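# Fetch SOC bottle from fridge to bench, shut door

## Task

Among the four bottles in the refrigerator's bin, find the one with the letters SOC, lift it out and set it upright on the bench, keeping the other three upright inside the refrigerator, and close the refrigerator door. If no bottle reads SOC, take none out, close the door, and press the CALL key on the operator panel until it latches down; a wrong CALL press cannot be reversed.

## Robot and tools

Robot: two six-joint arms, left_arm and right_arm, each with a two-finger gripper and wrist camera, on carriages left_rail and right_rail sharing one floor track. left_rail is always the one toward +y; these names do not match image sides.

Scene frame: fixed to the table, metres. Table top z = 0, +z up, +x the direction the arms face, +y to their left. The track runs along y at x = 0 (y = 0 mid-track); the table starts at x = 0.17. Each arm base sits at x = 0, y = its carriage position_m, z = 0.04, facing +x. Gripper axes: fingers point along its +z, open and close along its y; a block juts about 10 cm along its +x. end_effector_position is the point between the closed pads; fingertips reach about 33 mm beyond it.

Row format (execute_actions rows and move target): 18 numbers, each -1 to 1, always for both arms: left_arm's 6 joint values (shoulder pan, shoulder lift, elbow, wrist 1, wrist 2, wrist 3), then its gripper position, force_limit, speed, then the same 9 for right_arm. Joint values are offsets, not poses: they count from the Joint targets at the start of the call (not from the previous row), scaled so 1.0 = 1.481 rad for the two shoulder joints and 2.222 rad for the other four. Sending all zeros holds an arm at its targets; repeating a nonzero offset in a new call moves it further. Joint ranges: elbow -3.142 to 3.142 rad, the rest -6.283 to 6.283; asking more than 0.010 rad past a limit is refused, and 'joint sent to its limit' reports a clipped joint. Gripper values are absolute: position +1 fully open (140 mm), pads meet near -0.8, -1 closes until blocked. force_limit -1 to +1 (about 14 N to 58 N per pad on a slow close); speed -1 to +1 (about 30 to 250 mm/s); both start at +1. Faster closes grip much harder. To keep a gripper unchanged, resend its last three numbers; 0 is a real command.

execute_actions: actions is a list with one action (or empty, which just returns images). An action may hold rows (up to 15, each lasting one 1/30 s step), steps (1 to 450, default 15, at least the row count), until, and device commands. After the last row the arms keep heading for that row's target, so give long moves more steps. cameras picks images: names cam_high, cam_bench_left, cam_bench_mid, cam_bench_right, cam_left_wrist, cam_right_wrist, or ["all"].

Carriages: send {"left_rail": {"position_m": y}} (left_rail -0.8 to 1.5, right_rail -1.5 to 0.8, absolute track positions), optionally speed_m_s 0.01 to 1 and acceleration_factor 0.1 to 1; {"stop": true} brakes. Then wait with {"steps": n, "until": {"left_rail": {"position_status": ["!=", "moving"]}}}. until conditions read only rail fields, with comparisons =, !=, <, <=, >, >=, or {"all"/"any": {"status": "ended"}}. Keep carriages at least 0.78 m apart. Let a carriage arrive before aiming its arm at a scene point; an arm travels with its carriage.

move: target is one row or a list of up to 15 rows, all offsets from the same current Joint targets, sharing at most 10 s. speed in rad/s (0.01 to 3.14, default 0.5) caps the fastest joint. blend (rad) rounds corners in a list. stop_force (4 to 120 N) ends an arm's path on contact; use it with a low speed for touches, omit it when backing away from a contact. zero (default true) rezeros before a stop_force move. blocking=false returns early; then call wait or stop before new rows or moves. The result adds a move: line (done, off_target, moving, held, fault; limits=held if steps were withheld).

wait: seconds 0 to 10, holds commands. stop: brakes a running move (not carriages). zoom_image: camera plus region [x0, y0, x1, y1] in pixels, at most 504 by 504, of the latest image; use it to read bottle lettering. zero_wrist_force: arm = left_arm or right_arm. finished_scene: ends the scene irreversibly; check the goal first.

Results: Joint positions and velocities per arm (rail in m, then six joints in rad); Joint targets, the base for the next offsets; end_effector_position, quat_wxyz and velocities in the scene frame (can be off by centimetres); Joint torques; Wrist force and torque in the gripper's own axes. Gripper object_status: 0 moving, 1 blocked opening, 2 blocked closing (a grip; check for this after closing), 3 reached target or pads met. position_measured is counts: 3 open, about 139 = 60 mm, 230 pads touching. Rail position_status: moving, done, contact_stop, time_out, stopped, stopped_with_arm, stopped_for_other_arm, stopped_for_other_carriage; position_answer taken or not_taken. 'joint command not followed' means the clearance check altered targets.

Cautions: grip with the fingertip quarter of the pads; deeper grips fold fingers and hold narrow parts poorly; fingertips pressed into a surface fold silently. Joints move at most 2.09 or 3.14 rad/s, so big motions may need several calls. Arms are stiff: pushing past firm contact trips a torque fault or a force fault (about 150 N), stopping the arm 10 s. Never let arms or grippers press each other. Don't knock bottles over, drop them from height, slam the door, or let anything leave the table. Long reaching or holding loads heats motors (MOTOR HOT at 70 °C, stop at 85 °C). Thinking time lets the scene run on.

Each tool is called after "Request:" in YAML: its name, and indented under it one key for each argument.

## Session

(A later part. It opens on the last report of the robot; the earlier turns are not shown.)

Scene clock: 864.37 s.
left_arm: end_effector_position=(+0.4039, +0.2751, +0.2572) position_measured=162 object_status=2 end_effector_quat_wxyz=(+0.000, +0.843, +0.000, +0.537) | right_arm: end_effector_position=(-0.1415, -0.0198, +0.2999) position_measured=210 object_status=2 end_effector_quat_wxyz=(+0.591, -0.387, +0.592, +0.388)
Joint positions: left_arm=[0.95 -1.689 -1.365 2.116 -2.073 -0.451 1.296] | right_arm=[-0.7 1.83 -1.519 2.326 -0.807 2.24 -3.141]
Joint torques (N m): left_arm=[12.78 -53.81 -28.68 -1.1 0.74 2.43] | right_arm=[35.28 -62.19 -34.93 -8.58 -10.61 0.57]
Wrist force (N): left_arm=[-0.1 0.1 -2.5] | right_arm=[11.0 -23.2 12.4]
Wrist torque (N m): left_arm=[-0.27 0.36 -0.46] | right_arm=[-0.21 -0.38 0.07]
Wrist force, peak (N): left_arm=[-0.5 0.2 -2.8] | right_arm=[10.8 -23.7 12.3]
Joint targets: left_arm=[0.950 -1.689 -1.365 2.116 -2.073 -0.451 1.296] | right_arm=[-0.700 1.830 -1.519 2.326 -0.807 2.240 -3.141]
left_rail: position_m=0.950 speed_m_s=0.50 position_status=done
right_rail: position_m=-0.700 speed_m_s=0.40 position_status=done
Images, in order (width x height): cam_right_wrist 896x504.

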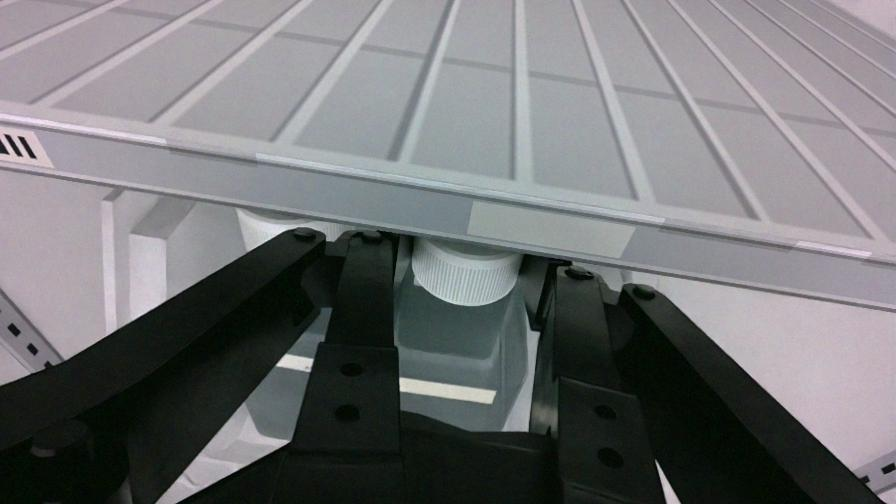

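Request:
move:
  target: [-0.02662,0.00581,-0.00303,0.07099,0.03120,-0.07255,-0.98,1,-1,0,0,0,0,0,0,-0.98,0,-1]
  speed: 0.08
  stop_force: 20
  cameras: ["cam_right_wrist"]

Scene clock: 909.77 s.
left_arm: end_effector_position=(+0.3888, +0.2736, +0.2647) position_measured=162 object_status=2 end_effector_quat_wxyz=(+0.000, +0.819, +0.000, +0.574) | right_arm: end_effector_position=(-0.1415, -0.0198, +0.2999) position_measured=210 object_status=2 end_effector_quat_wxyz=(+0.591, -0.387, +0.592, +0.388)
Joint positions: left_arm=[0.95 -1.728 -1.357 2.109 -1.915 -0.382 1.135] | right_arm=[-0.7 1.83 -1.519 2.326 -0.807 2.24 -3.141]
Joint torques (N m): left_arm=[-6.55 -46.36 -45.08 -0.52 7.03 -2.81] | right_arm=[32.55 -63.1 -36.08 -8.52 -10.9 0.66]
Wrist force (N): left_arm=[-5.6 -1.2 1.2] | right_arm=[10.5 -23.1 11.8]
Wrist torque (N m): left_arm=[-0.14 0.27 -0.18] | right_arm=[-0.20 -0.37 0.07]
Wrist force, peak (N): left_arm=[-6.0 -1.0 1.1] | right_arm=[10.6 -24.0 12.4]
Joint targets: left_arm=[0.950 -1.728 -1.357 2.109 -1.915 -0.382 1.135] | right_arm=[-0.700 1.830 -1.519 2.326 -0.807 2.240 -3.141]
left_rail: position_m=0.950 speed_m_s=0.50 position_status=done
right_rail: position_m=-0.700 speed_m_s=0.40 position_status=done
move: done
Images, in order (width x height): cam_right_wrist 896x504.

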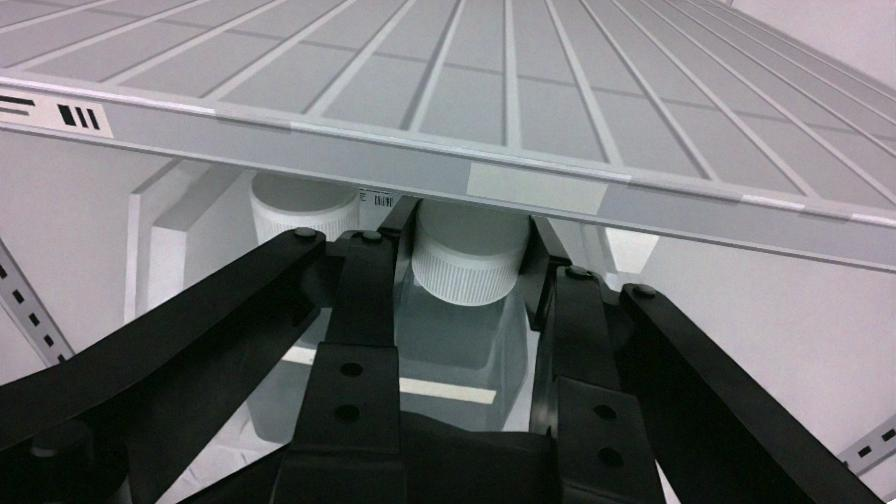

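Request:
move:
  target:
    - [-0.02360,0.01579,-0.00834,0.09374,0.02606,-0.09482,-0.98,1,-1,0,0,0,0,0,0,-0.98,0,-1]
    - [-0.04414,0.03837,-0.02559,0.22075,0.04465,-0.21699,-0.98,1,-1,0,0,0,0,0,0,-0.98,0,-1]
    - [-0.06132,0.07558,-0.05251,0.37176,0.05328,-0.36197,-0.98,1,-1,0,0,0,0,0,0,-0.98,0,-1]
  speed: 0.15
  blend: 0.005
  stop_force: 12
  cameras: ["cam_right_wrist", "cam_left_wrist"]

Scene clock: 919.40 s.
left_arm: end_effector_position=(+0.3469, +0.2720, +0.2698) position_measured=162 object_status=2 end_effector_quat_wxyz=(+0.000, +0.737, +0.000, +0.676) | right_arm: end_effector_position=(-0.1415, -0.0198, +0.2999) position_measured=210 object_status=2 end_effector_quat_wxyz=(+0.591, -0.387, +0.592, +0.388)
Joint positions: left_arm=[0.95 -1.819 -1.245 1.993 -1.089 -0.263 0.33] | right_arm=[-0.7 1.83 -1.519 2.326 -0.807 2.24 -3.141]
Joint torques (N m): left_arm=[-7.65 -52.53 -41.62 2.82 4.34 -3.05] | right_arm=[31.2 -62.12 -36.54 -8.07 -10.2 0.61]
Wrist force (N): left_arm=[-6.2 -0.8 0.7] | right_arm=[10.3 -23.3 11.9]
Wrist torque (N m): left_arm=[0.04 0.30 -0.19] | right_arm=[-0.24 -0.33 0.06]
Wrist force, peak (N): left_arm=[-6.7 -0.7 0.4] | right_arm=[10.5 -23.7 12.1]
Joint targets: left_arm=[0.950 -1.819 -1.245 1.993 -1.089 -0.263 0.330] | right_arm=[-0.700 1.830 -1.519 2.326 -0.807 2.240 -3.141]
left_rail: position_m=0.950 speed_m_s=0.50 position_status=done
right_rail: position_m=-0.700 speed_m_s=0.40 position_status=done
move: done
Images, in order (width x height): cam_left_wrist 896x504, cam_right_wrist 896x504.

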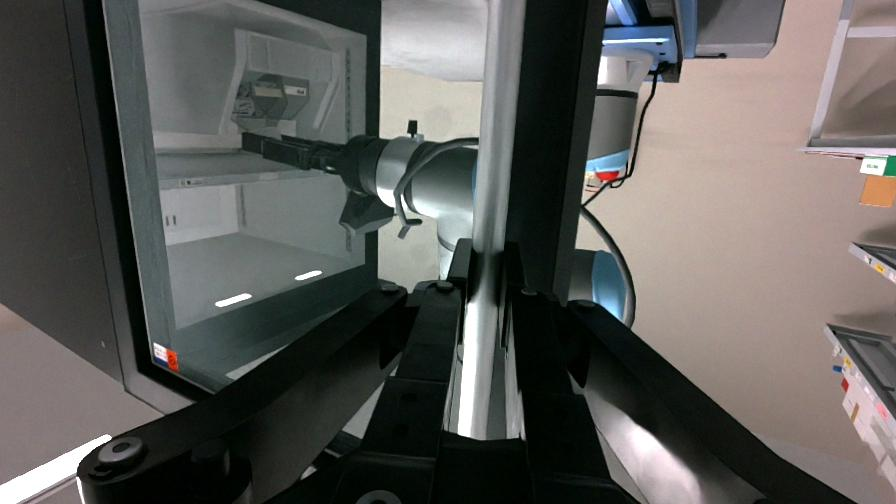

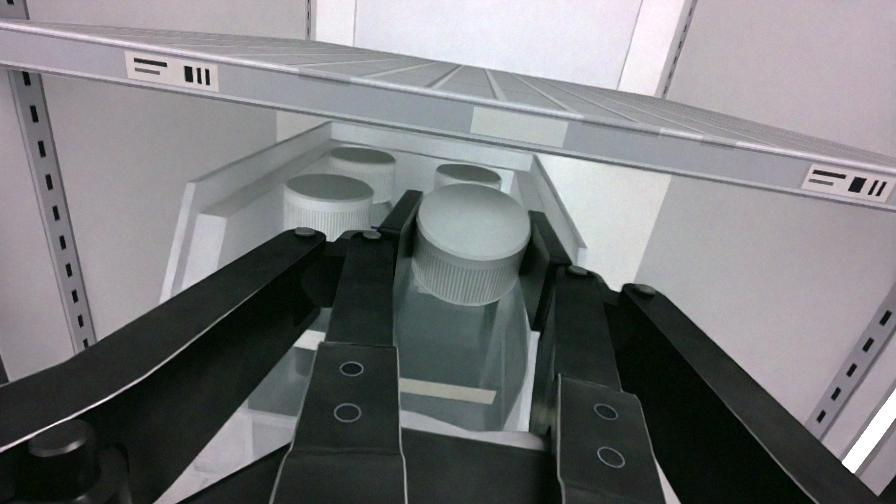

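Request:
move:
  target:
    - [-0.00703,0.02300,-0.01567,0.07801,0.00027,-0.07532,-0.98,1,-1,0,0,0,0,0,0,-0.98,0,-1]
    - [-0.01334,0.04869,-0.03105,0.15217,-0.00234,-0.14865,-0.98,1,-1,0,0,0,0,0,0,-0.98,0,-1]
    - [-0.01865,0.07681,-0.04485,0.21858,-0.00738,-0.21728,-0.98,1,-1,0,0,0,0,0,0,-0.98,0,-1]
    - [-0.02317,0.10531,-0.05685,0.27676,-0.01464,-0.27959,-0.98,1,-1,0,0,0,0,0,0,-0.98,0,-1]
  speed: 0.13
  blend: 0.004
  stop_force: 10
  cameras: ["cam_right_wrist", "cam_left_wrist"]

Scene clock: 929.93 s.
left_arm: end_effector_position=(+0.3235, +0.2719, +0.2779) position_measured=162 object_status=2 end_effector_quat_wxyz=(+0.000, +0.676, +0.000, +0.737) | right_arm: end_effector_position=(-0.1415, -0.0198, +0.2999) position_measured=210 object_status=2 end_effector_quat_wxyz=(+0.591, -0.387, +0.592, +0.388)
Joint positions: left_arm=[0.95 -1.854 -1.089 1.866 -0.474 -0.296 -0.291] | right_arm=[-0.7 1.83 -1.519 2.326 -0.807 2.24 -3.141]
Joint torques (N m): left_arm=[-8.35 -63.04 -36.88 6.04 -4.02 -3.35] | right_arm=[29.77 -61.3 -36.95 -7.84 -10.45 0.51]
Wrist force (N): left_arm=[-6.5 -0.6 0.0] | right_arm=[10.2 -23.3 12.0]
Wrist torque (N m): left_arm=[0.13 0.34 -0.18] | right_arm=[-0.24 -0.29 0.07]
Wrist force, peak (N): left_arm=[-7.1 -1.0 0.5] | right_arm=[10.3 -23.7 12.3]
Joint targets: left_arm=[0.950 -1.854 -1.089 1.866 -0.474 -0.296 -0.291] | right_arm=[-0.700 1.830 -1.519 2.326 -0.807 2.240 -3.141]
left_rail: position_m=0.950 speed_m_s=0.50 position_status=done
right_rail: position_m=-0.700 speed_m_s=0.40 position_status=done
move: done
Images, in order (width x height): cam_left_wrist 896x504, cam_right_wrist 896x504.

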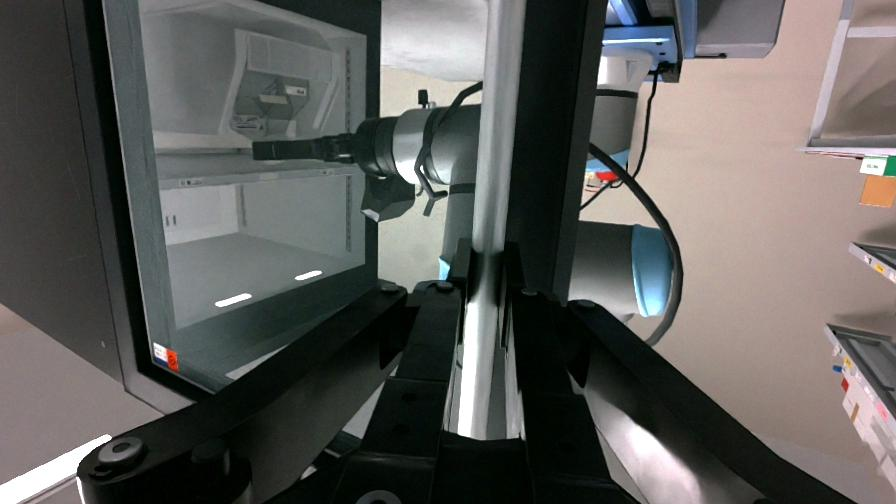

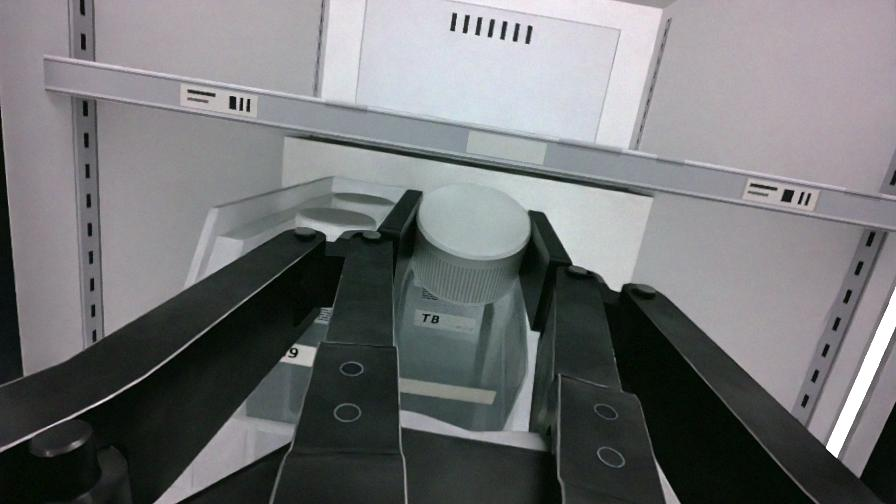

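Request:
move:
  target:
    - [-0.00626,0.05700,-0.01838,0.09085,-0.01949,-0.10446,-0.98,1,-1,0,0,0,0,0,0,-0.98,0,-1]
    - [-0.00882,0.11058,-0.03165,0.15556,-0.04356,-0.18555,-0.98,1,-1,0,0,0,0,0,0,-0.98,0,-1]
    - [-0.00794,0.15989,-0.04218,0.20267,-0.07069,-0.24908,-0.98,1,-1,0,0,0,0,0,0,-0.98,0,-1]
  speed: 0.13
  blend: 0.004
  stop_force: 10
  cameras: ["cam_right_wrist", "cam_left_wrist"]

Scene clock: 937.83 s.
left_arm: end_effector_position=(+0.2963, +0.2719, +0.2685) position_measured=162 object_status=2 end_effector_quat_wxyz=(+0.000, +0.574, +0.000, +0.819) | right_arm: end_effector_position=(-0.1415, -0.0198, +0.2999) position_measured=210 object_status=2 end_effector_quat_wxyz=(+0.591, -0.387, +0.592, +0.388)
Joint positions: left_arm=[0.95 -1.865 -0.852 1.773 -0.024 -0.453 -0.844] | right_arm=[-0.7 1.83 -1.519 2.326 -0.807 2.24 -3.141]
Joint torques (N m): left_arm=[11.53 -74.48 -28.64 8.64 -6.59 -3.05] | right_arm=[27.77 -60.4 -36.92 -7.65 -9.94 0.59]
Wrist force (N): left_arm=[-6.8 -0.9 0.1] | right_arm=[10.9 -23.8 12.2]
Wrist torque (N m): left_arm=[0.18 0.60 -0.13] | right_arm=[-0.24 -0.31 0.07]
Wrist force, peak (N): left_arm=[-7.1 -1.0 1.2] | right_arm=[11.1 -24.2 12.8]
Joint targets: left_arm=[0.950 -1.865 -0.852 1.773 -0.024 -0.453 -0.844] | right_arm=[-0.700 1.830 -1.519 2.326 -0.807 2.240 -3.141]
left_rail: position_m=0.950 speed_m_s=0.50 position_status=done
right_rail: position_m=-0.700 speed_m_s=0.40 position_status=done
move: done
Images, in order (width x height): cam_left_wrist 896x504, cam_right_wrist 896x504.

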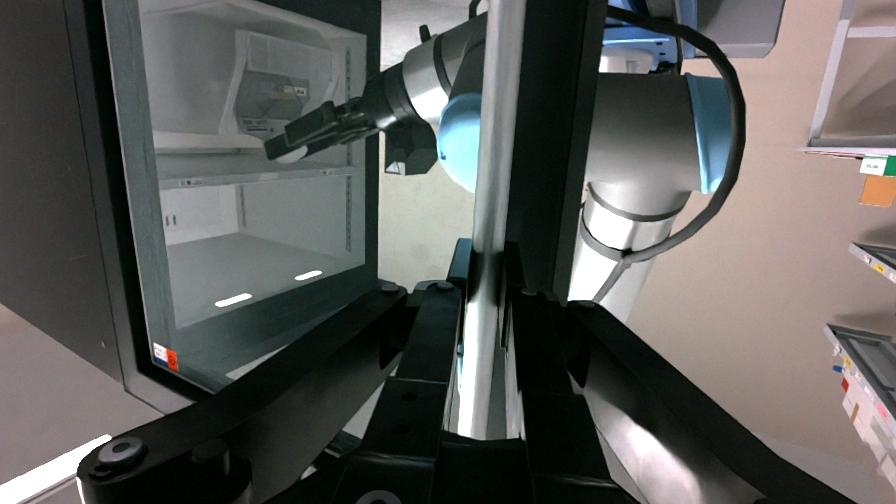

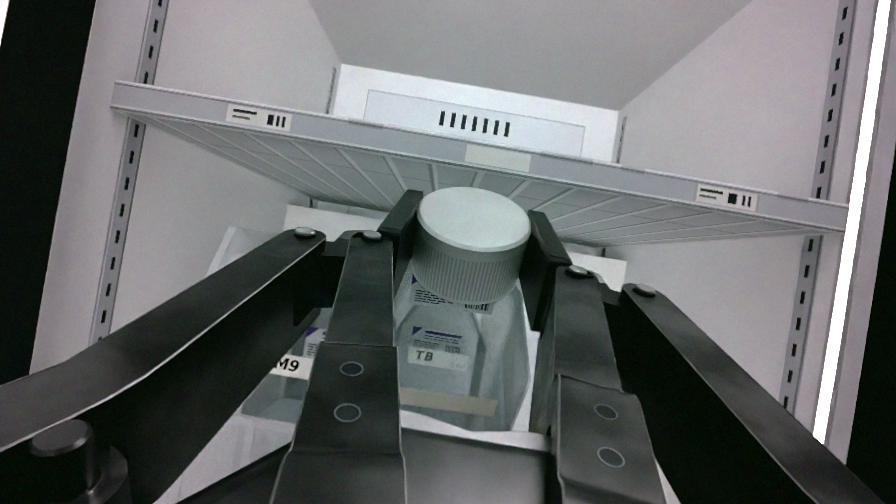

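Request:
zoom_image:
  camera: "cam_right_wrist"
  region: [390, 260, 540, 430]

Scaled by 2.965 from the camera's 896x504 image, which has a finer 1280x720 frame.

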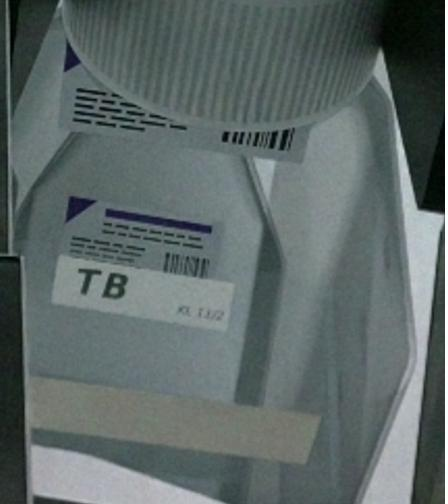

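Request:
move:
  target:
    - [-0.05143,-0.05783,0.00150,-0.01230,-0.02287,0.05556,-0.98,1,-1,0,0,0,0,0,0,-0.98,0,-1]
    - [-0.19849,-0.05919,-0.02042,-0.08269,-0.09939,0.16707,-0.98,1,-1,0,0,0,0,0,0,-0.98,0,-1]
  speed: [0.07,0.15]
  blend: 0.003
  stop_force: 10
  cameras: ["cam_right_wrist", "cam_left_wrist","cam_bench_right","cam_bench_mid"]

Scene clock: 947.73 s.
left_arm: end_effector_position=(+0.0767, +0.2719, +0.3265) position_measured=162 object_status=2 end_effector_quat_wxyz=(+0.000, +0.574, +0.000, +0.819) | right_arm: end_effector_position=(-0.1415, -0.0198, +0.2999) position_measured=210 object_status=2 end_effector_quat_wxyz=(+0.591, -0.387, +0.592, +0.388)
Joint positions: left_arm=[0.95 -2.159 -0.94 1.727 -0.207 -0.674 -0.473] | right_arm=[-0.7 1.83 -1.519 2.326 -0.807 2.24 -3.141]
Joint torques (N m): left_arm=[-6.95 -114.22 -34.57 1.26 -5.21 2.03] | right_arm=[25.74 -62.09 -37.46 -7.44 -9.79 0.58]
Wrist force (N): left_arm=[-7.3 -0.8 -0.4] | right_arm=[10.9 -24.1 12.6]
Wrist torque (N m): left_arm=[0.18 0.71 -0.40] | right_arm=[-0.28 -0.29 0.06]
Wrist force, peak (N): left_arm=[-7.8 -0.7 0.7] | right_arm=[11.2 -24.2 12.5]
Joint targets: left_arm=[0.950 -2.159 -0.940 1.727 -0.207 -0.674 -0.473] | right_arm=[-0.700 1.830 -1.519 2.326 -0.807 2.240 -3.141]
left_rail: position_m=0.950 speed_m_s=0.50 position_status=done
right_rail: position_m=-0.700 speed_m_s=0.40 position_status=done
move: done
Images, in order (width x height): cam_bench_mid 896x504, cam_bench_right 896x504, cam_left_wrist 896x504, cam_right_wrist 896x504.

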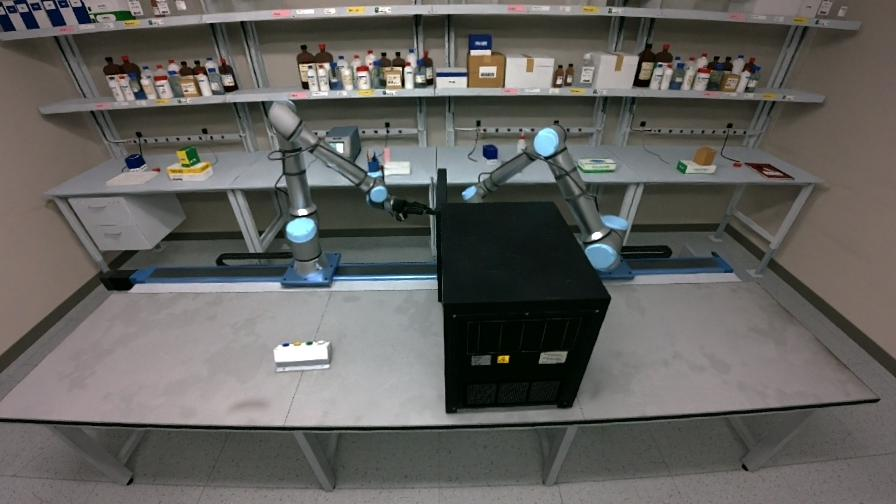

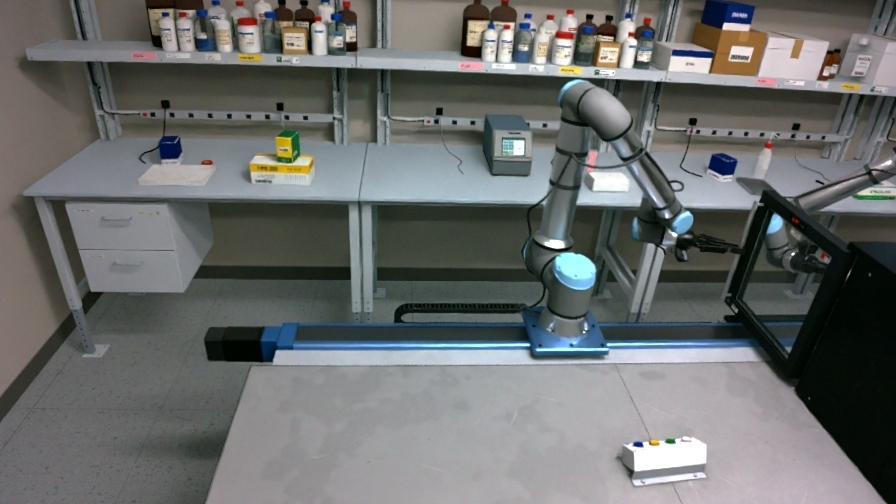

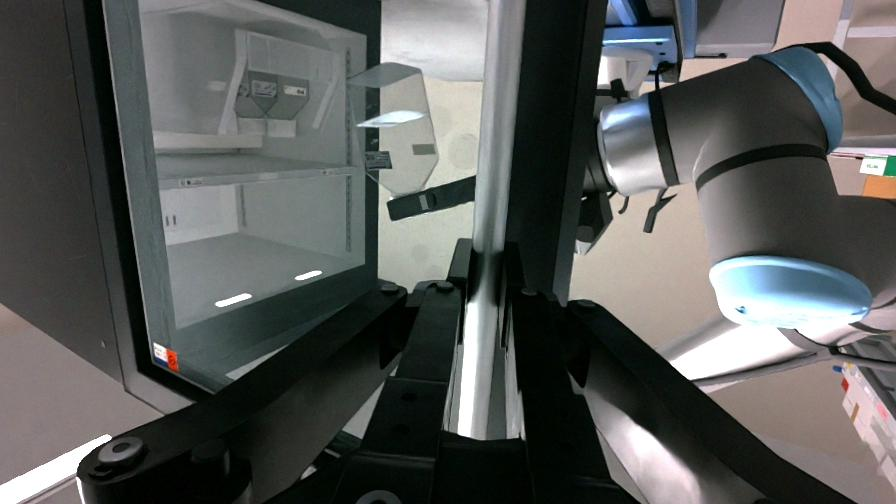

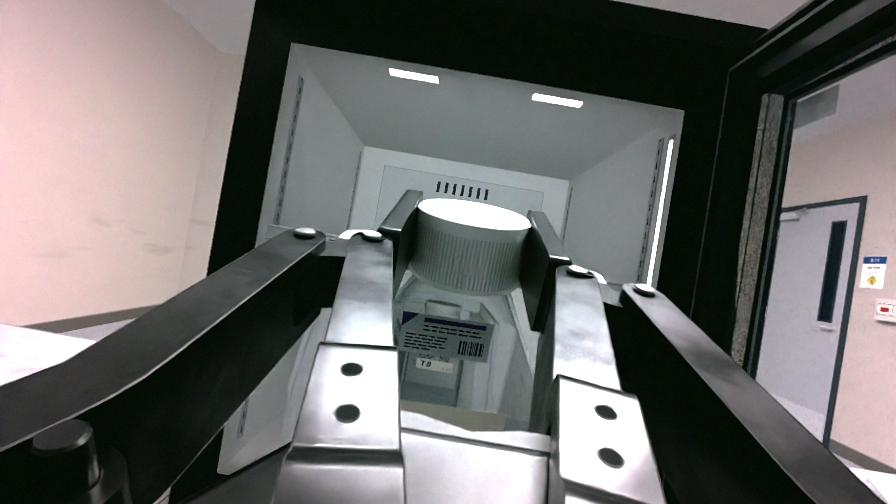

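Request:
execute_actions:
  actions:
    - {"left_rail": {"position_m": 1.5, "speed_m_s": 0.5, "acceleration_factor": 0.4}, "steps": 150, "until": {"left_rail": {"position_status": ["!=", "moving"]}}}

Scene clock: 987.57 s.
left_arm: end_effector_position=(+0.0767, +0.8219, +0.3265) position_measured=162 object_status=2 end_effector_quat_wxyz=(+0.000, +0.574, +0.000, +0.819) | right_arm: end_effector_position=(-0.1415, -0.0198, +0.2999) position_measured=210 object_status=2 end_effector_quat_wxyz=(+0.591, -0.387, +0.592, +0.388)
Joint positions: left_arm=[1.5 -2.159 -0.94 1.727 -0.207 -0.674 -0.473] | right_arm=[-0.7 1.83 -1.519 2.326 -0.807 2.24 -3.141]
Joint torques (N m): left_arm=[0.6 -102.48 -32.9 4.79 -3.3 1.6] | right_arm=[25.68 -60.32 -37.82 -7.27 -9.62 0.72]
Wrist force (N): left_arm=[-7.3 -1.0 -0.6] | right_arm=[11.2 -23.7 12.4]
Wrist torque (N m): left_arm=[0.12 0.70 -0.39] | right_arm=[-0.21 -0.35 0.07]
Wrist force, peak (N): left_arm=[-7.4 -2.0 -0.6] | right_arm=[11.0 -24.3 12.8]
Joint targets: left_arm=[1.500 -2.159 -0.940 1.727 -0.207 -0.674 -0.473] | right_arm=[-0.700 1.830 -1.519 2.326 -0.807 2.240 -3.141]
Tool commands: left_gripper/position=-0.98 left_gripper/force_limit=+1.0 left_gripper/speed=-1.0 right_gripper/position=-0.98 right_gripper/force_limit=+0.0 right_gripper/speed=-1.0
left_rail: position_m=1.500 speed_m_s=0.50 position_status=done
right_rail: position_m=-0.700 speed_m_s=0.40 position_status=done

Request:
move:
  target: [0.06154,-0.29517,0.12447,-0.05412,0.43840,0.08397,-0.98,1,-1,0,0,0,0,0,0,-0.98,0,-1]
  speed: 0.5

Request:
move:
  target: [0.37259,-0.02539,-0.13454,0.22205,0.70024,0.19073,-0.98,1,-1,0,0,0,0,0,0,-0.98,0,-1]
  speed: 0.6
  cameras: ["cam_bench_left","cam_right_wrist","cam_left_wrist","cam_high"]

Scene clock: 992.37 s.
left_arm: end_effector_position=(+0.1326, +0.6976, +0.3423) position_measured=162 object_status=2 end_effector_quat_wxyz=(+0.258, +0.681, -0.282, +0.624) | right_arm: end_effector_position=(-0.1415, -0.0198, +0.2999) position_measured=210 object_status=2 end_effector_quat_wxyz=(+0.591, -0.387, +0.592, +0.388)
Joint positions: left_arm=[1.5 -2.068 -1.377 2.004 -0.328 0.3 -0.287] | right_arm=[-0.7 1.83 -1.519 2.326 -0.807 2.24 -3.141]
Joint torques (N m): left_arm=[11.18 -83.28 -30.33 -3.49 1.58 2.02] | right_arm=[23.56 -60.5 -38.21 -7.15 -9.34 0.64]
Wrist force (N): left_arm=[-5.9 -1.1 0.7] | right_arm=[11.1 -23.8 12.2]
Wrist torque (N m): left_arm=[-0.02 0.45 -0.42] | right_arm=[-0.23 -0.35 0.06]
Wrist force, peak (N): left_arm=[-7.6 -1.0 -1.6] | right_arm=[11.3 -24.2 12.7]
Joint targets: left_arm=[1.500 -2.068 -1.377 2.004 -0.328 0.300 -0.287] | right_arm=[-0.700 1.830 -1.519 2.326 -0.807 2.240 -3.141]
left_rail: position_m=1.500 speed_m_s=0.50 position_status=done
right_rail: position_m=-0.700 speed_m_s=0.40 position_status=done
move: done

Scene clock: 995.77 s.
left_arm: end_effector_position=(+0.1262, +0.6219, +0.4106) position_measured=162 object_status=2 end_effector_quat_wxyz=(-0.426, -0.514, +0.669, -0.327) | right_arm: end_effector_position=(-0.1415, -0.0198, +0.2999) position_measured=210 object_status=2 end_effector_quat_wxyz=(+0.591, -0.387, +0.592, +0.388)
Joint positions: left_arm=[1.5 -1.517 -1.414 1.705 0.166 1.856 0.137] | right_arm=[-0.7 1.83 -1.519 2.326 -0.807 2.24 -3.141]
Joint torques (N m): left_arm=[8.11 -88.13 -51.01 1.88 3.32 2.33] | right_arm=[23.61 -58.39 -38.17 -7.24 -9.28 1.01]
Wrist force (N): left_arm=[-5.5 -0.9 1.5] | right_arm=[11.0 -24.0 12.5]
Wrist torque (N m): left_arm=[-0.09 0.52 -0.39] | right_arm=[-0.27 -0.29 0.06]
Wrist force, peak (N): left_arm=[-7.3 -1.5 0.0] | right_arm=[11.0 -24.1 13.0]
Joint targets: left_arm=[1.500 -1.516 -1.414 1.705 0.166 1.856 0.137] | right_arm=[-0.700 1.830 -1.519 2.326 -0.807 2.240 -3.141]
left_rail: position_m=1.500 speed_m_s=0.50 position_status=done
right_rail: position_m=-0.700 speed_m_s=0.40 position_status=done
move: done
Images, in order (width x height): cam_high 896x504, cam_bench_left 896x504, cam_left_wrist 896x504, cam_right_wrist 896x504.

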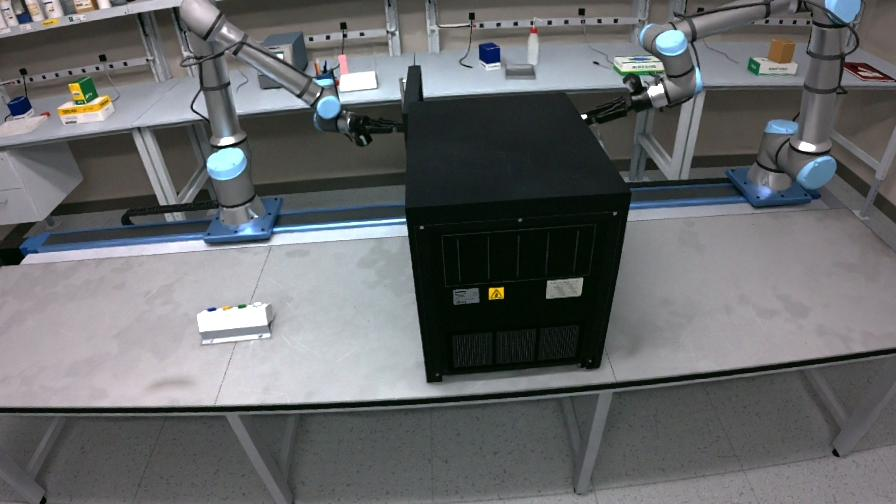

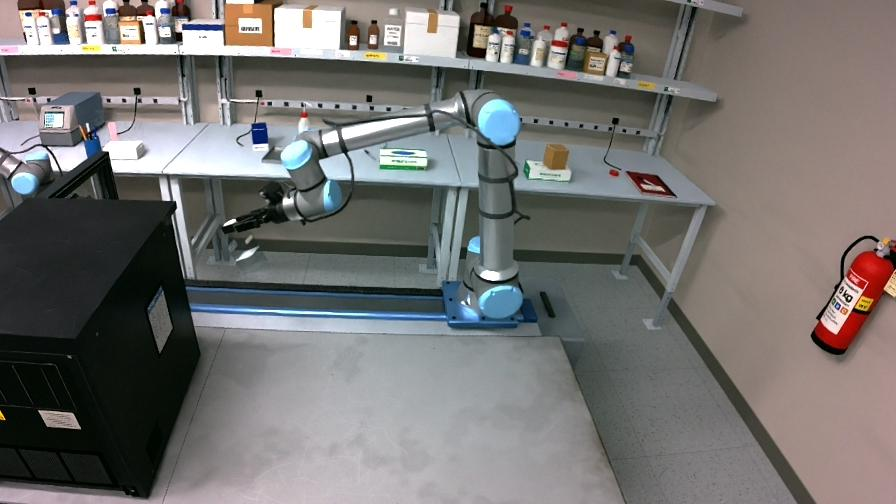

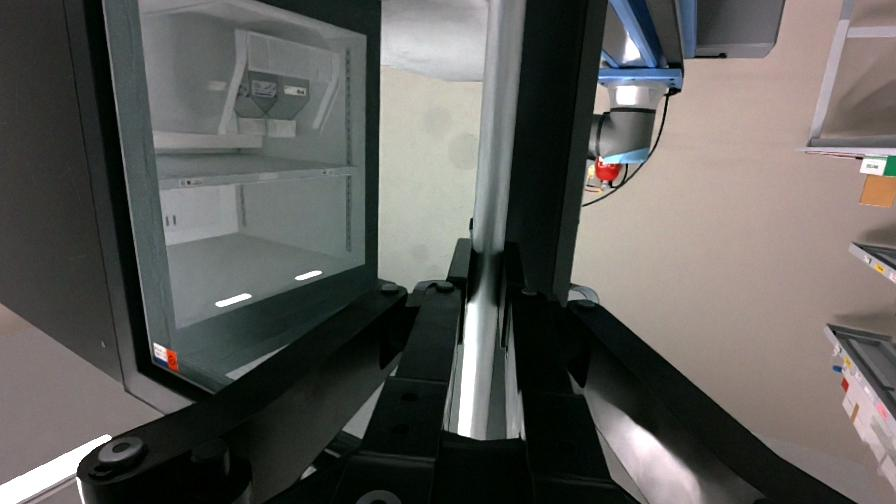

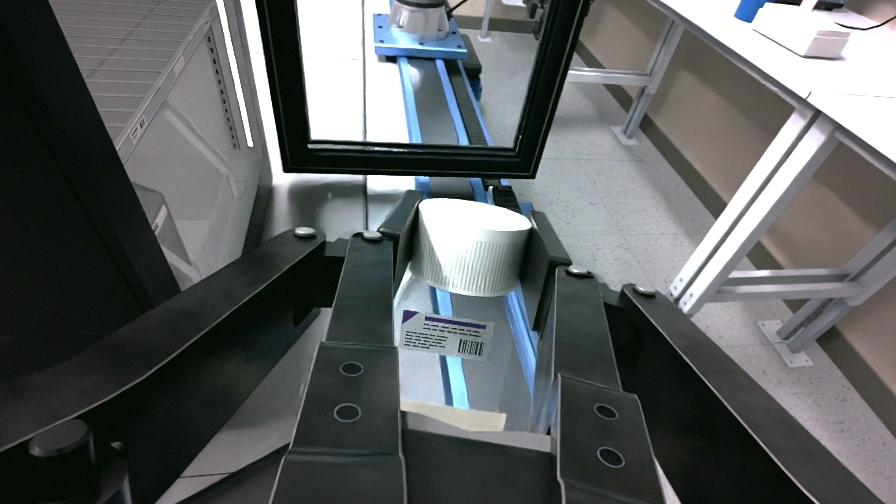

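Request:
execute_actions:
  actions:
    - {"left_rail": {"position_m": 1.2, "speed_m_s": 0.4, "acceleration_factor": 0.4}, "steps": 150, "until": {"left_rail": {"position_status": ["!=", "moving"]}}}
  cameras: ["cam_left_wrist"]

Scene clock: 1000.60 s.
left_arm: end_effector_position=(+0.1262, +0.3219, +0.4107) position_measured=162 object_status=2 end_effector_quat_wxyz=(-0.426, -0.514, +0.669, -0.327) | right_arm: end_effector_position=(-0.1415, -0.0198, +0.2999) position_measured=210 object_status=2 end_effector_quat_wxyz=(+0.591, -0.387, +0.592, +0.388)
Joint positions: left_arm=[1.2 -1.516 -1.414 1.705 0.166 1.856 0.137] | right_arm=[-0.7 1.83 -1.519 2.326 -0.807 2.24 -3.141]
Joint torques (N m): left_arm=[-5.51 -61.13 -43.18 -2.68 1.8 2.11] | right_arm=[22.37 -59.23 -38.47 -7.14 -9.23 0.85]
Wrist force (N): left_arm=[-5.9 -1.0 1.5] | right_arm=[11.1 -24.0 12.4]
Wrist torque (N m): left_arm=[-0.10 0.60 -0.39] | right_arm=[-0.29 -0.31 0.07]
Wrist force, peak (N): left_arm=[-6.1 -1.1 0.8] | right_arm=[11.2 -24.3 12.6]
Joint targets: left_arm=[1.200 -1.516 -1.414 1.705 0.166 1.856 0.137] | right_arm=[-0.700 1.830 -1.519 2.326 -0.807 2.240 -3.141]
Tool commands: left_gripper/position=-0.98 left_gripper/force_limit=+1.0 left_gripper/speed=-1.0 right_gripper/position=-0.98 right_gripper/force_limit=+0.0 right_gripper/speed=-1.0
left_rail: position_m=1.200 speed_m_s=0.40 position_status=done
right_rail: position_m=-0.700 speed_m_s=0.40 position_status=done
Images, in order (width x height): cam_left_wrist 896x504.

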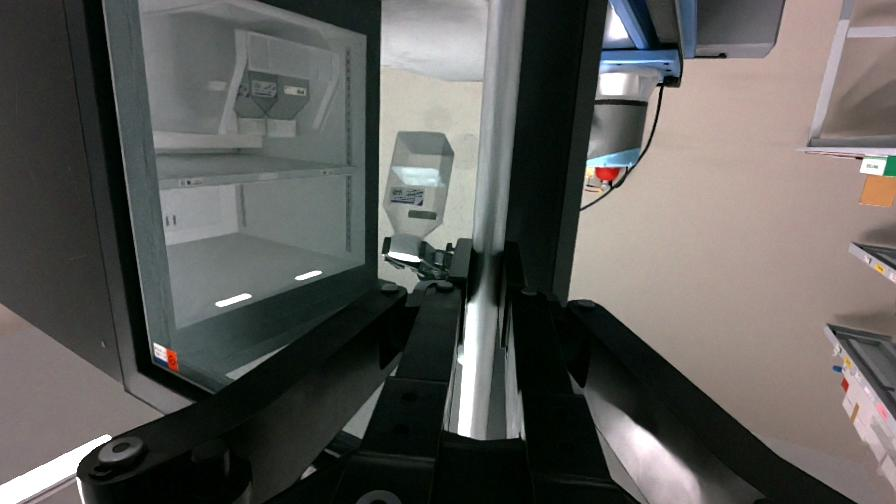

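Request:
zoom_image:
  camera: "cam_left_wrist"
  region: [375, 120, 475, 280]

Request:
zoom_image:
  camera: "cam_left_wrist"
  region: [380, 175, 450, 225]

Scaled by 3.150 from the camera's 896x504 image, which has a finer 1280x720 frame.

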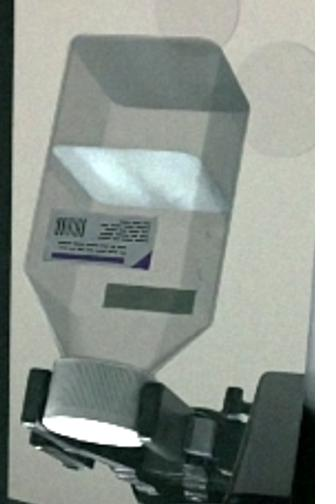

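Scaled by 7.200 from the camera's 896x504 image, which has a finer 1280x720 frame.

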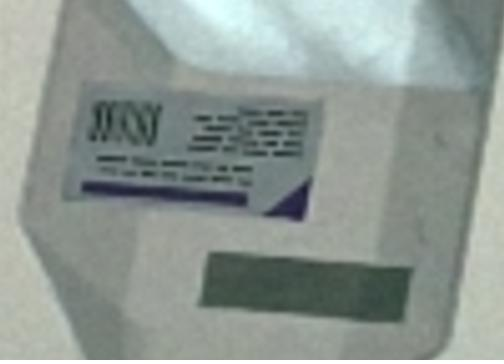

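Request:
zoom_image:
  camera: "cam_left_wrist"
  region: [420, 150, 460, 220]

Request:
zoom_image:
  camera: "cam_left_wrist"
  region: [375, 120, 425, 210]

Scaled by 7.200 from the camera's 896x504 image, which has a finer 1280x720 frame.

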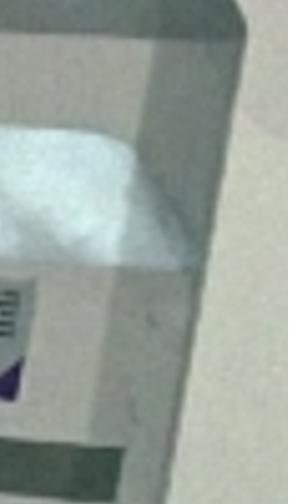

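Scaled by 5.600 from the camera's 896x504 image, which has a finer 1280x720 frame.

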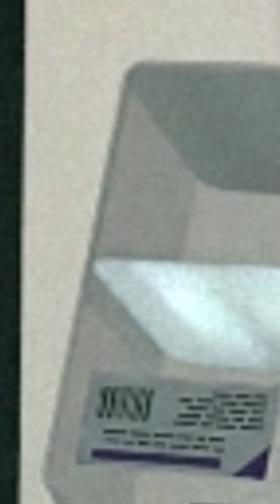

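Request:
execute_actions:
  actions: []
  cameras: ["cam_right_wrist","cam_left_wrist"]

Request:
zoom_image:
  camera: "cam_right_wrist"
  region: [480, 270, 560, 450]

Request:
zoom_image:
  camera: "cam_right_wrist"
  region: [380, 190, 560, 440]

Scene clock: 1018.23 s.
left_arm: end_effector_position=(+0.1262, +0.3219, +0.4107) position_measured=162 object_status=2 end_effector_quat_wxyz=(-0.426, -0.514, +0.669, -0.327) | right_arm: end_effector_position=(-0.1415, -0.0198, +0.2999) position_measured=210 object_status=2 end_effector_quat_wxyz=(+0.591, -0.387, +0.592, +0.388)
Joint positions: left_arm=[1.2 -1.516 -1.414 1.705 0.166 1.856 0.137] | right_arm=[-0.7 1.83 -1.519 2.326 -0.807 2.24 -3.141]
Joint velocities: within noise
Joint torques (N m): left_arm=[-4.85 -51.27 -39.43 -4.36 -1.99 1.28] | right_arm=[23.21 -59.11 -38.65 -7.04 -9.01 0.8]
Wrist force (N): left_arm=[-5.3 -1.5 1.6] | right_arm=[10.9 -23.8 12.3]
Wrist torque (N m): left_arm=[-0.21 0.48 -0.39] | right_arm=[-0.23 -0.28 0.07]
Wrist force, peak (N): left_arm=[-5.7 -1.4 1.7] | right_arm=[11.3 -24.4 12.7]
Joint targets: left_arm=[1.200 -1.516 -1.414 1.705 0.166 1.856 0.137] | right_arm=[-0.700 1.830 -1.519 2.326 -0.807 2.240 -3.141]
Tool commands: left_gripper/position=-0.98 left_gripper/force_limit=+1.0 left_gripper/speed=-1.0 right_gripper/position=-0.98 right_gripper/force_limit=+0.0 right_gripper/speed=-1.0
left_rail: position_m=1.200 speed_m_s=0.40 position_status=done
right_rail: position_m=-0.700 speed_m_s=0.40 position_status=done
Images, in order (width x height): cam_left_wrist 896x504, cam_right_wrist 896x504.

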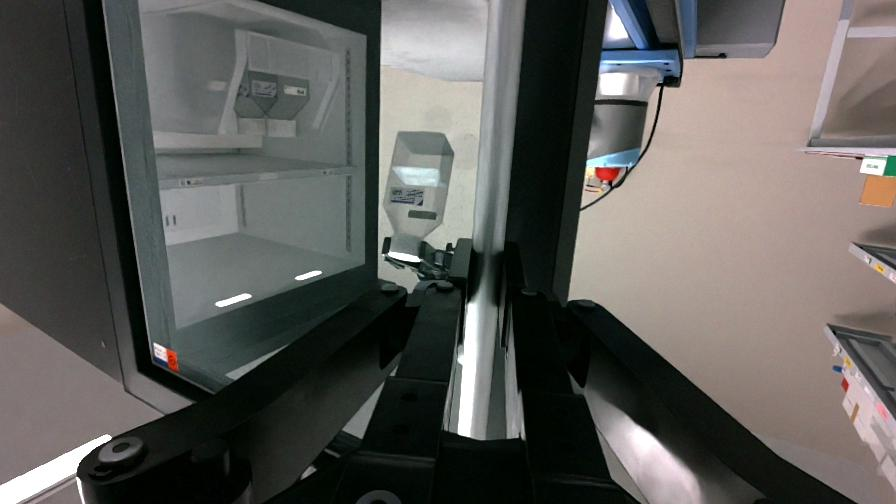

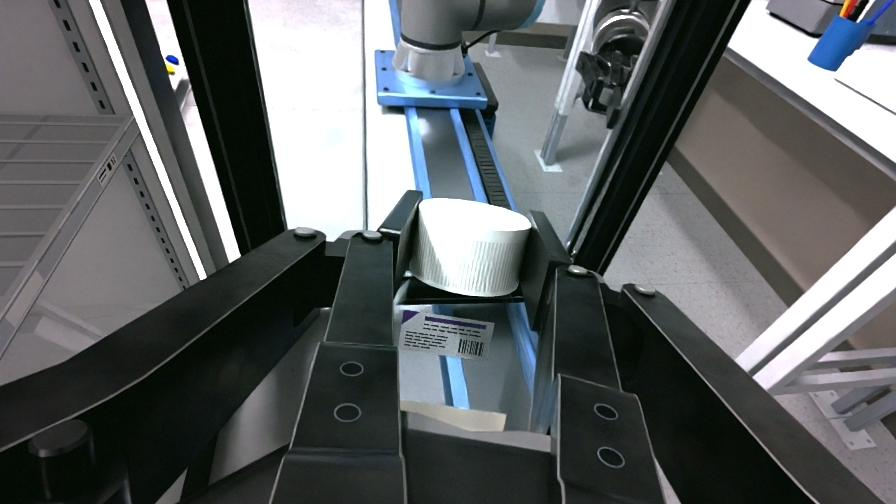

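Scaled by 2.800 from the camera's 896x504 image, which has a finer 1280x720 frame.

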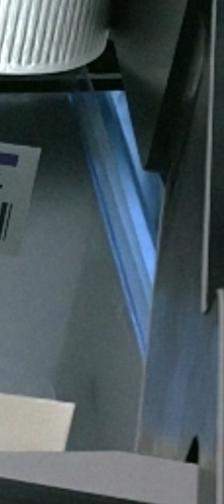

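Scaled by 2.016 from the camera's 896x504 image, which has a finer 1280x720 frame.

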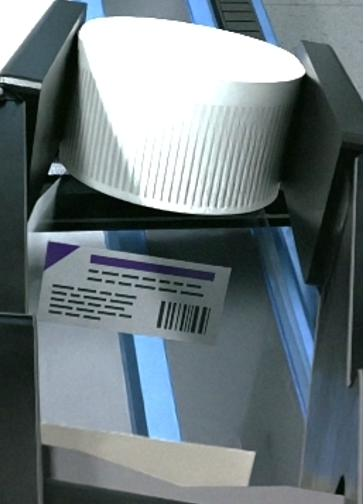

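Request:
zoom_image:
  camera: "cam_left_wrist"
  region: [425, 180, 455, 220]

Scaled by 12.600 from the camera's 896x504 image, which has a finer 1280x720 frame.

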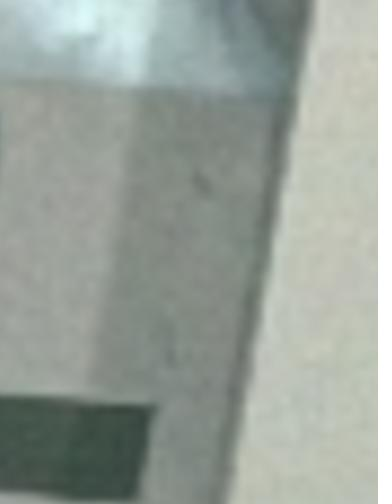

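Request:
move:
  target: [-0.29970,0.05146,-0.02780,0.10895,-0.51902,-0.32406,-0.98,1,-1,0,0,0,0,0,0,-0.98,0,-1]
  speed: 0.5
  cameras: ["cam_left_wrist","cam_right_wrist"]

Scene clock: 1026.87 s.
left_arm: end_effector_position=(+0.1073, +0.3185, +0.4106) position_measured=162 object_status=2 end_effector_quat_wxyz=(+0.248, +0.748, -0.390, +0.476) end_effector_velocity=(+0.001, +0.000, +0.001) end_effector_angular_velocity=(-0.003, -0.001, +0.004) | right_arm: end_effector_position=(-0.1415, -0.0198, +0.2999) position_measured=210 object_status=2 end_effector_quat_wxyz=(+0.591, -0.387, +0.592, +0.388)
Joint positions: left_arm=[1.2 -1.96 -1.338 1.643 0.408 0.703 -0.583] | right_arm=[-0.7 1.83 -1.519 2.326 -0.807 2.24 -3.141]
Joint velocities: left_arm=[0 -0.001 -0.001 0 0 -0.005 -0.002] | right_arm=[within noise]
Joint torques (N m): left_arm=[-9.77 -57.48 -49.68 4.99 -5.93 -3.11] | right_arm=[22.06 -57.76 -39.64 -6.8 -8.97 0.83]
Wrist force (N): left_arm=[-5.4 -1.1 1.6] | right_arm=[11.0 -23.8 12.6]
Wrist torque (N m): left_arm=[-0.09 0.42 -0.17] | right_arm=[-0.24 -0.30 0.06]
Wrist force, peak (N): left_arm=[-6.0 -1.3 1.5] | right_arm=[11.2 -24.4 12.5]
Joint targets: left_arm=[1.200 -1.960 -1.338 1.643 0.408 0.703 -0.583] | right_arm=[-0.700 1.830 -1.519 2.326 -0.807 2.240 -3.141]
left_rail: position_m=1.200 speed_m_s=0.40 position_status=done
right_rail: position_m=-0.700 speed_m_s=0.40 position_status=done
move: done
Images, in order (width x height): cam_left_wrist 896x504, cam_right_wrist 896x504.

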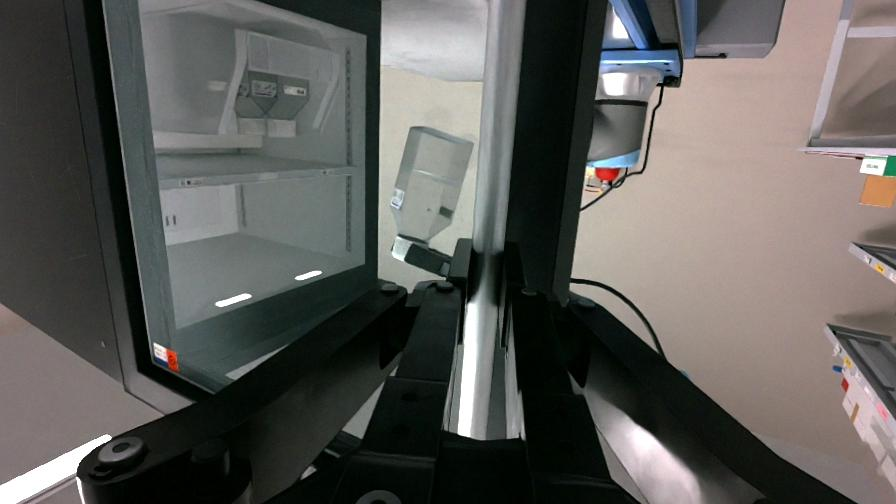

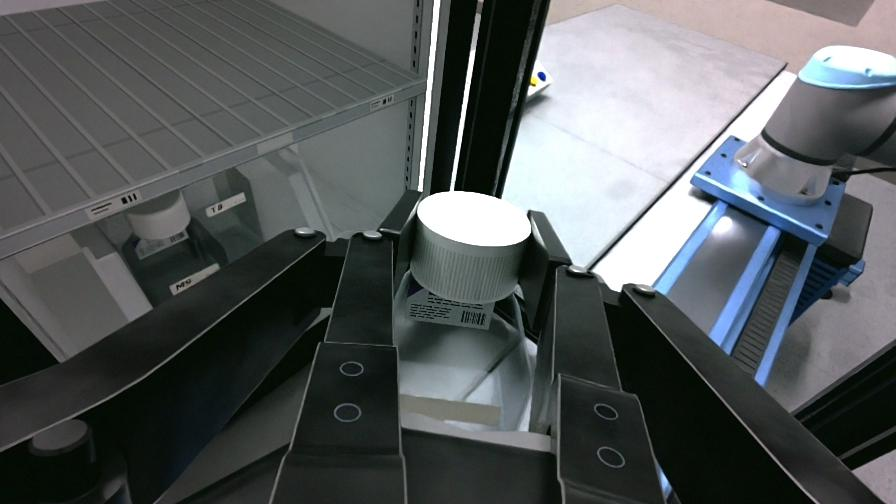

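Request:
zoom_image:
  camera: "cam_left_wrist"
  region: [380, 115, 480, 275]

Request:
zoom_image:
  camera: "cam_left_wrist"
  region: [395, 170, 465, 240]

Scaled by 3.150 from the camera's 896x504 image, which has a finer 1280x720 frame.

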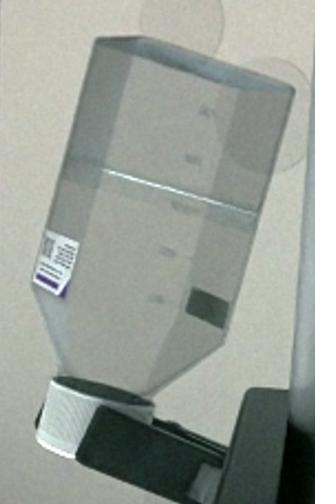

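Scaled by 7.200 from the camera's 896x504 image, which has a finer 1280x720 frame.

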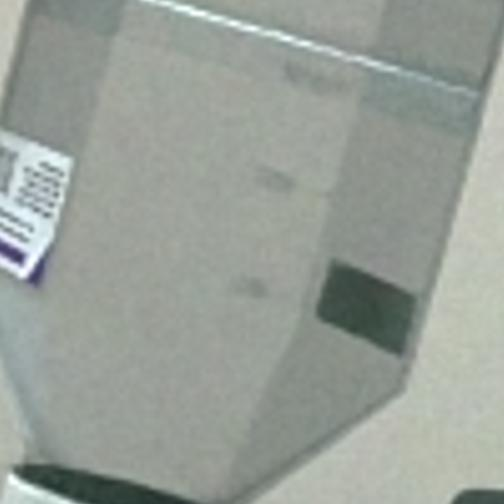

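Request:
zoom_image:
  camera: "cam_right_wrist"
  region: [395, 385, 510, 435]

Request:
zoom_image:
  camera: "cam_right_wrist"
  region: [120, 180, 260, 300]

Scaled by 4.383 from the camera's 896x504 image, which has a finer 1280x720 frame.

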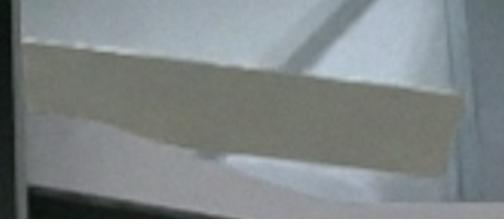

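Scaled by 3.600 from the camera's 896x504 image, which has a finer 1280x720 frame.

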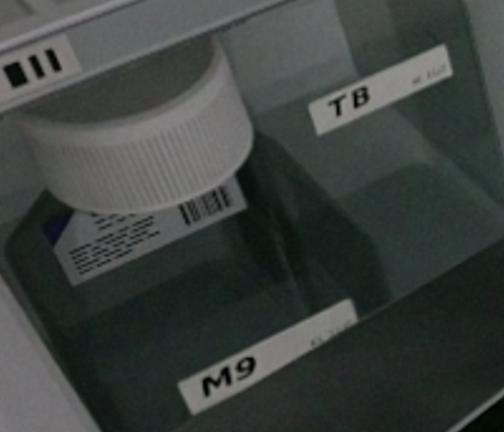

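Request:
zoom_image:
  camera: "cam_right_wrist"
  region: [400, 185, 545, 310]

Request:
zoom_image:
  camera: "cam_left_wrist"
  region: [425, 195, 460, 225]

Scaled by 3.476 from the camera's 896x504 image, which has a finer 1280x720 frame.

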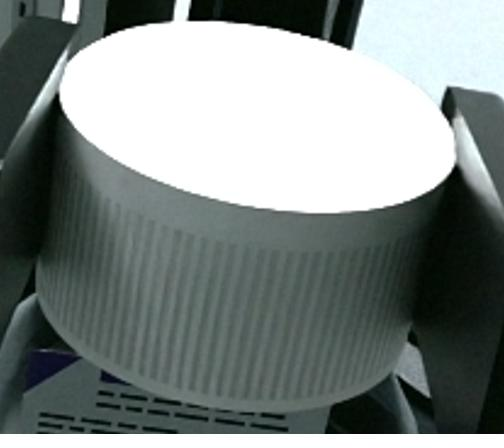

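Scaled by 14.400 from the camera's 896x504 image, which has a finer 1280x720 frame.

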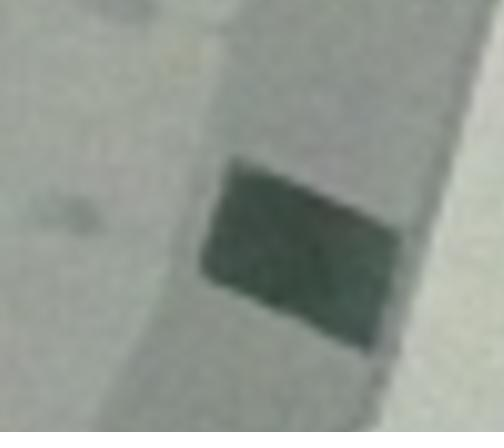

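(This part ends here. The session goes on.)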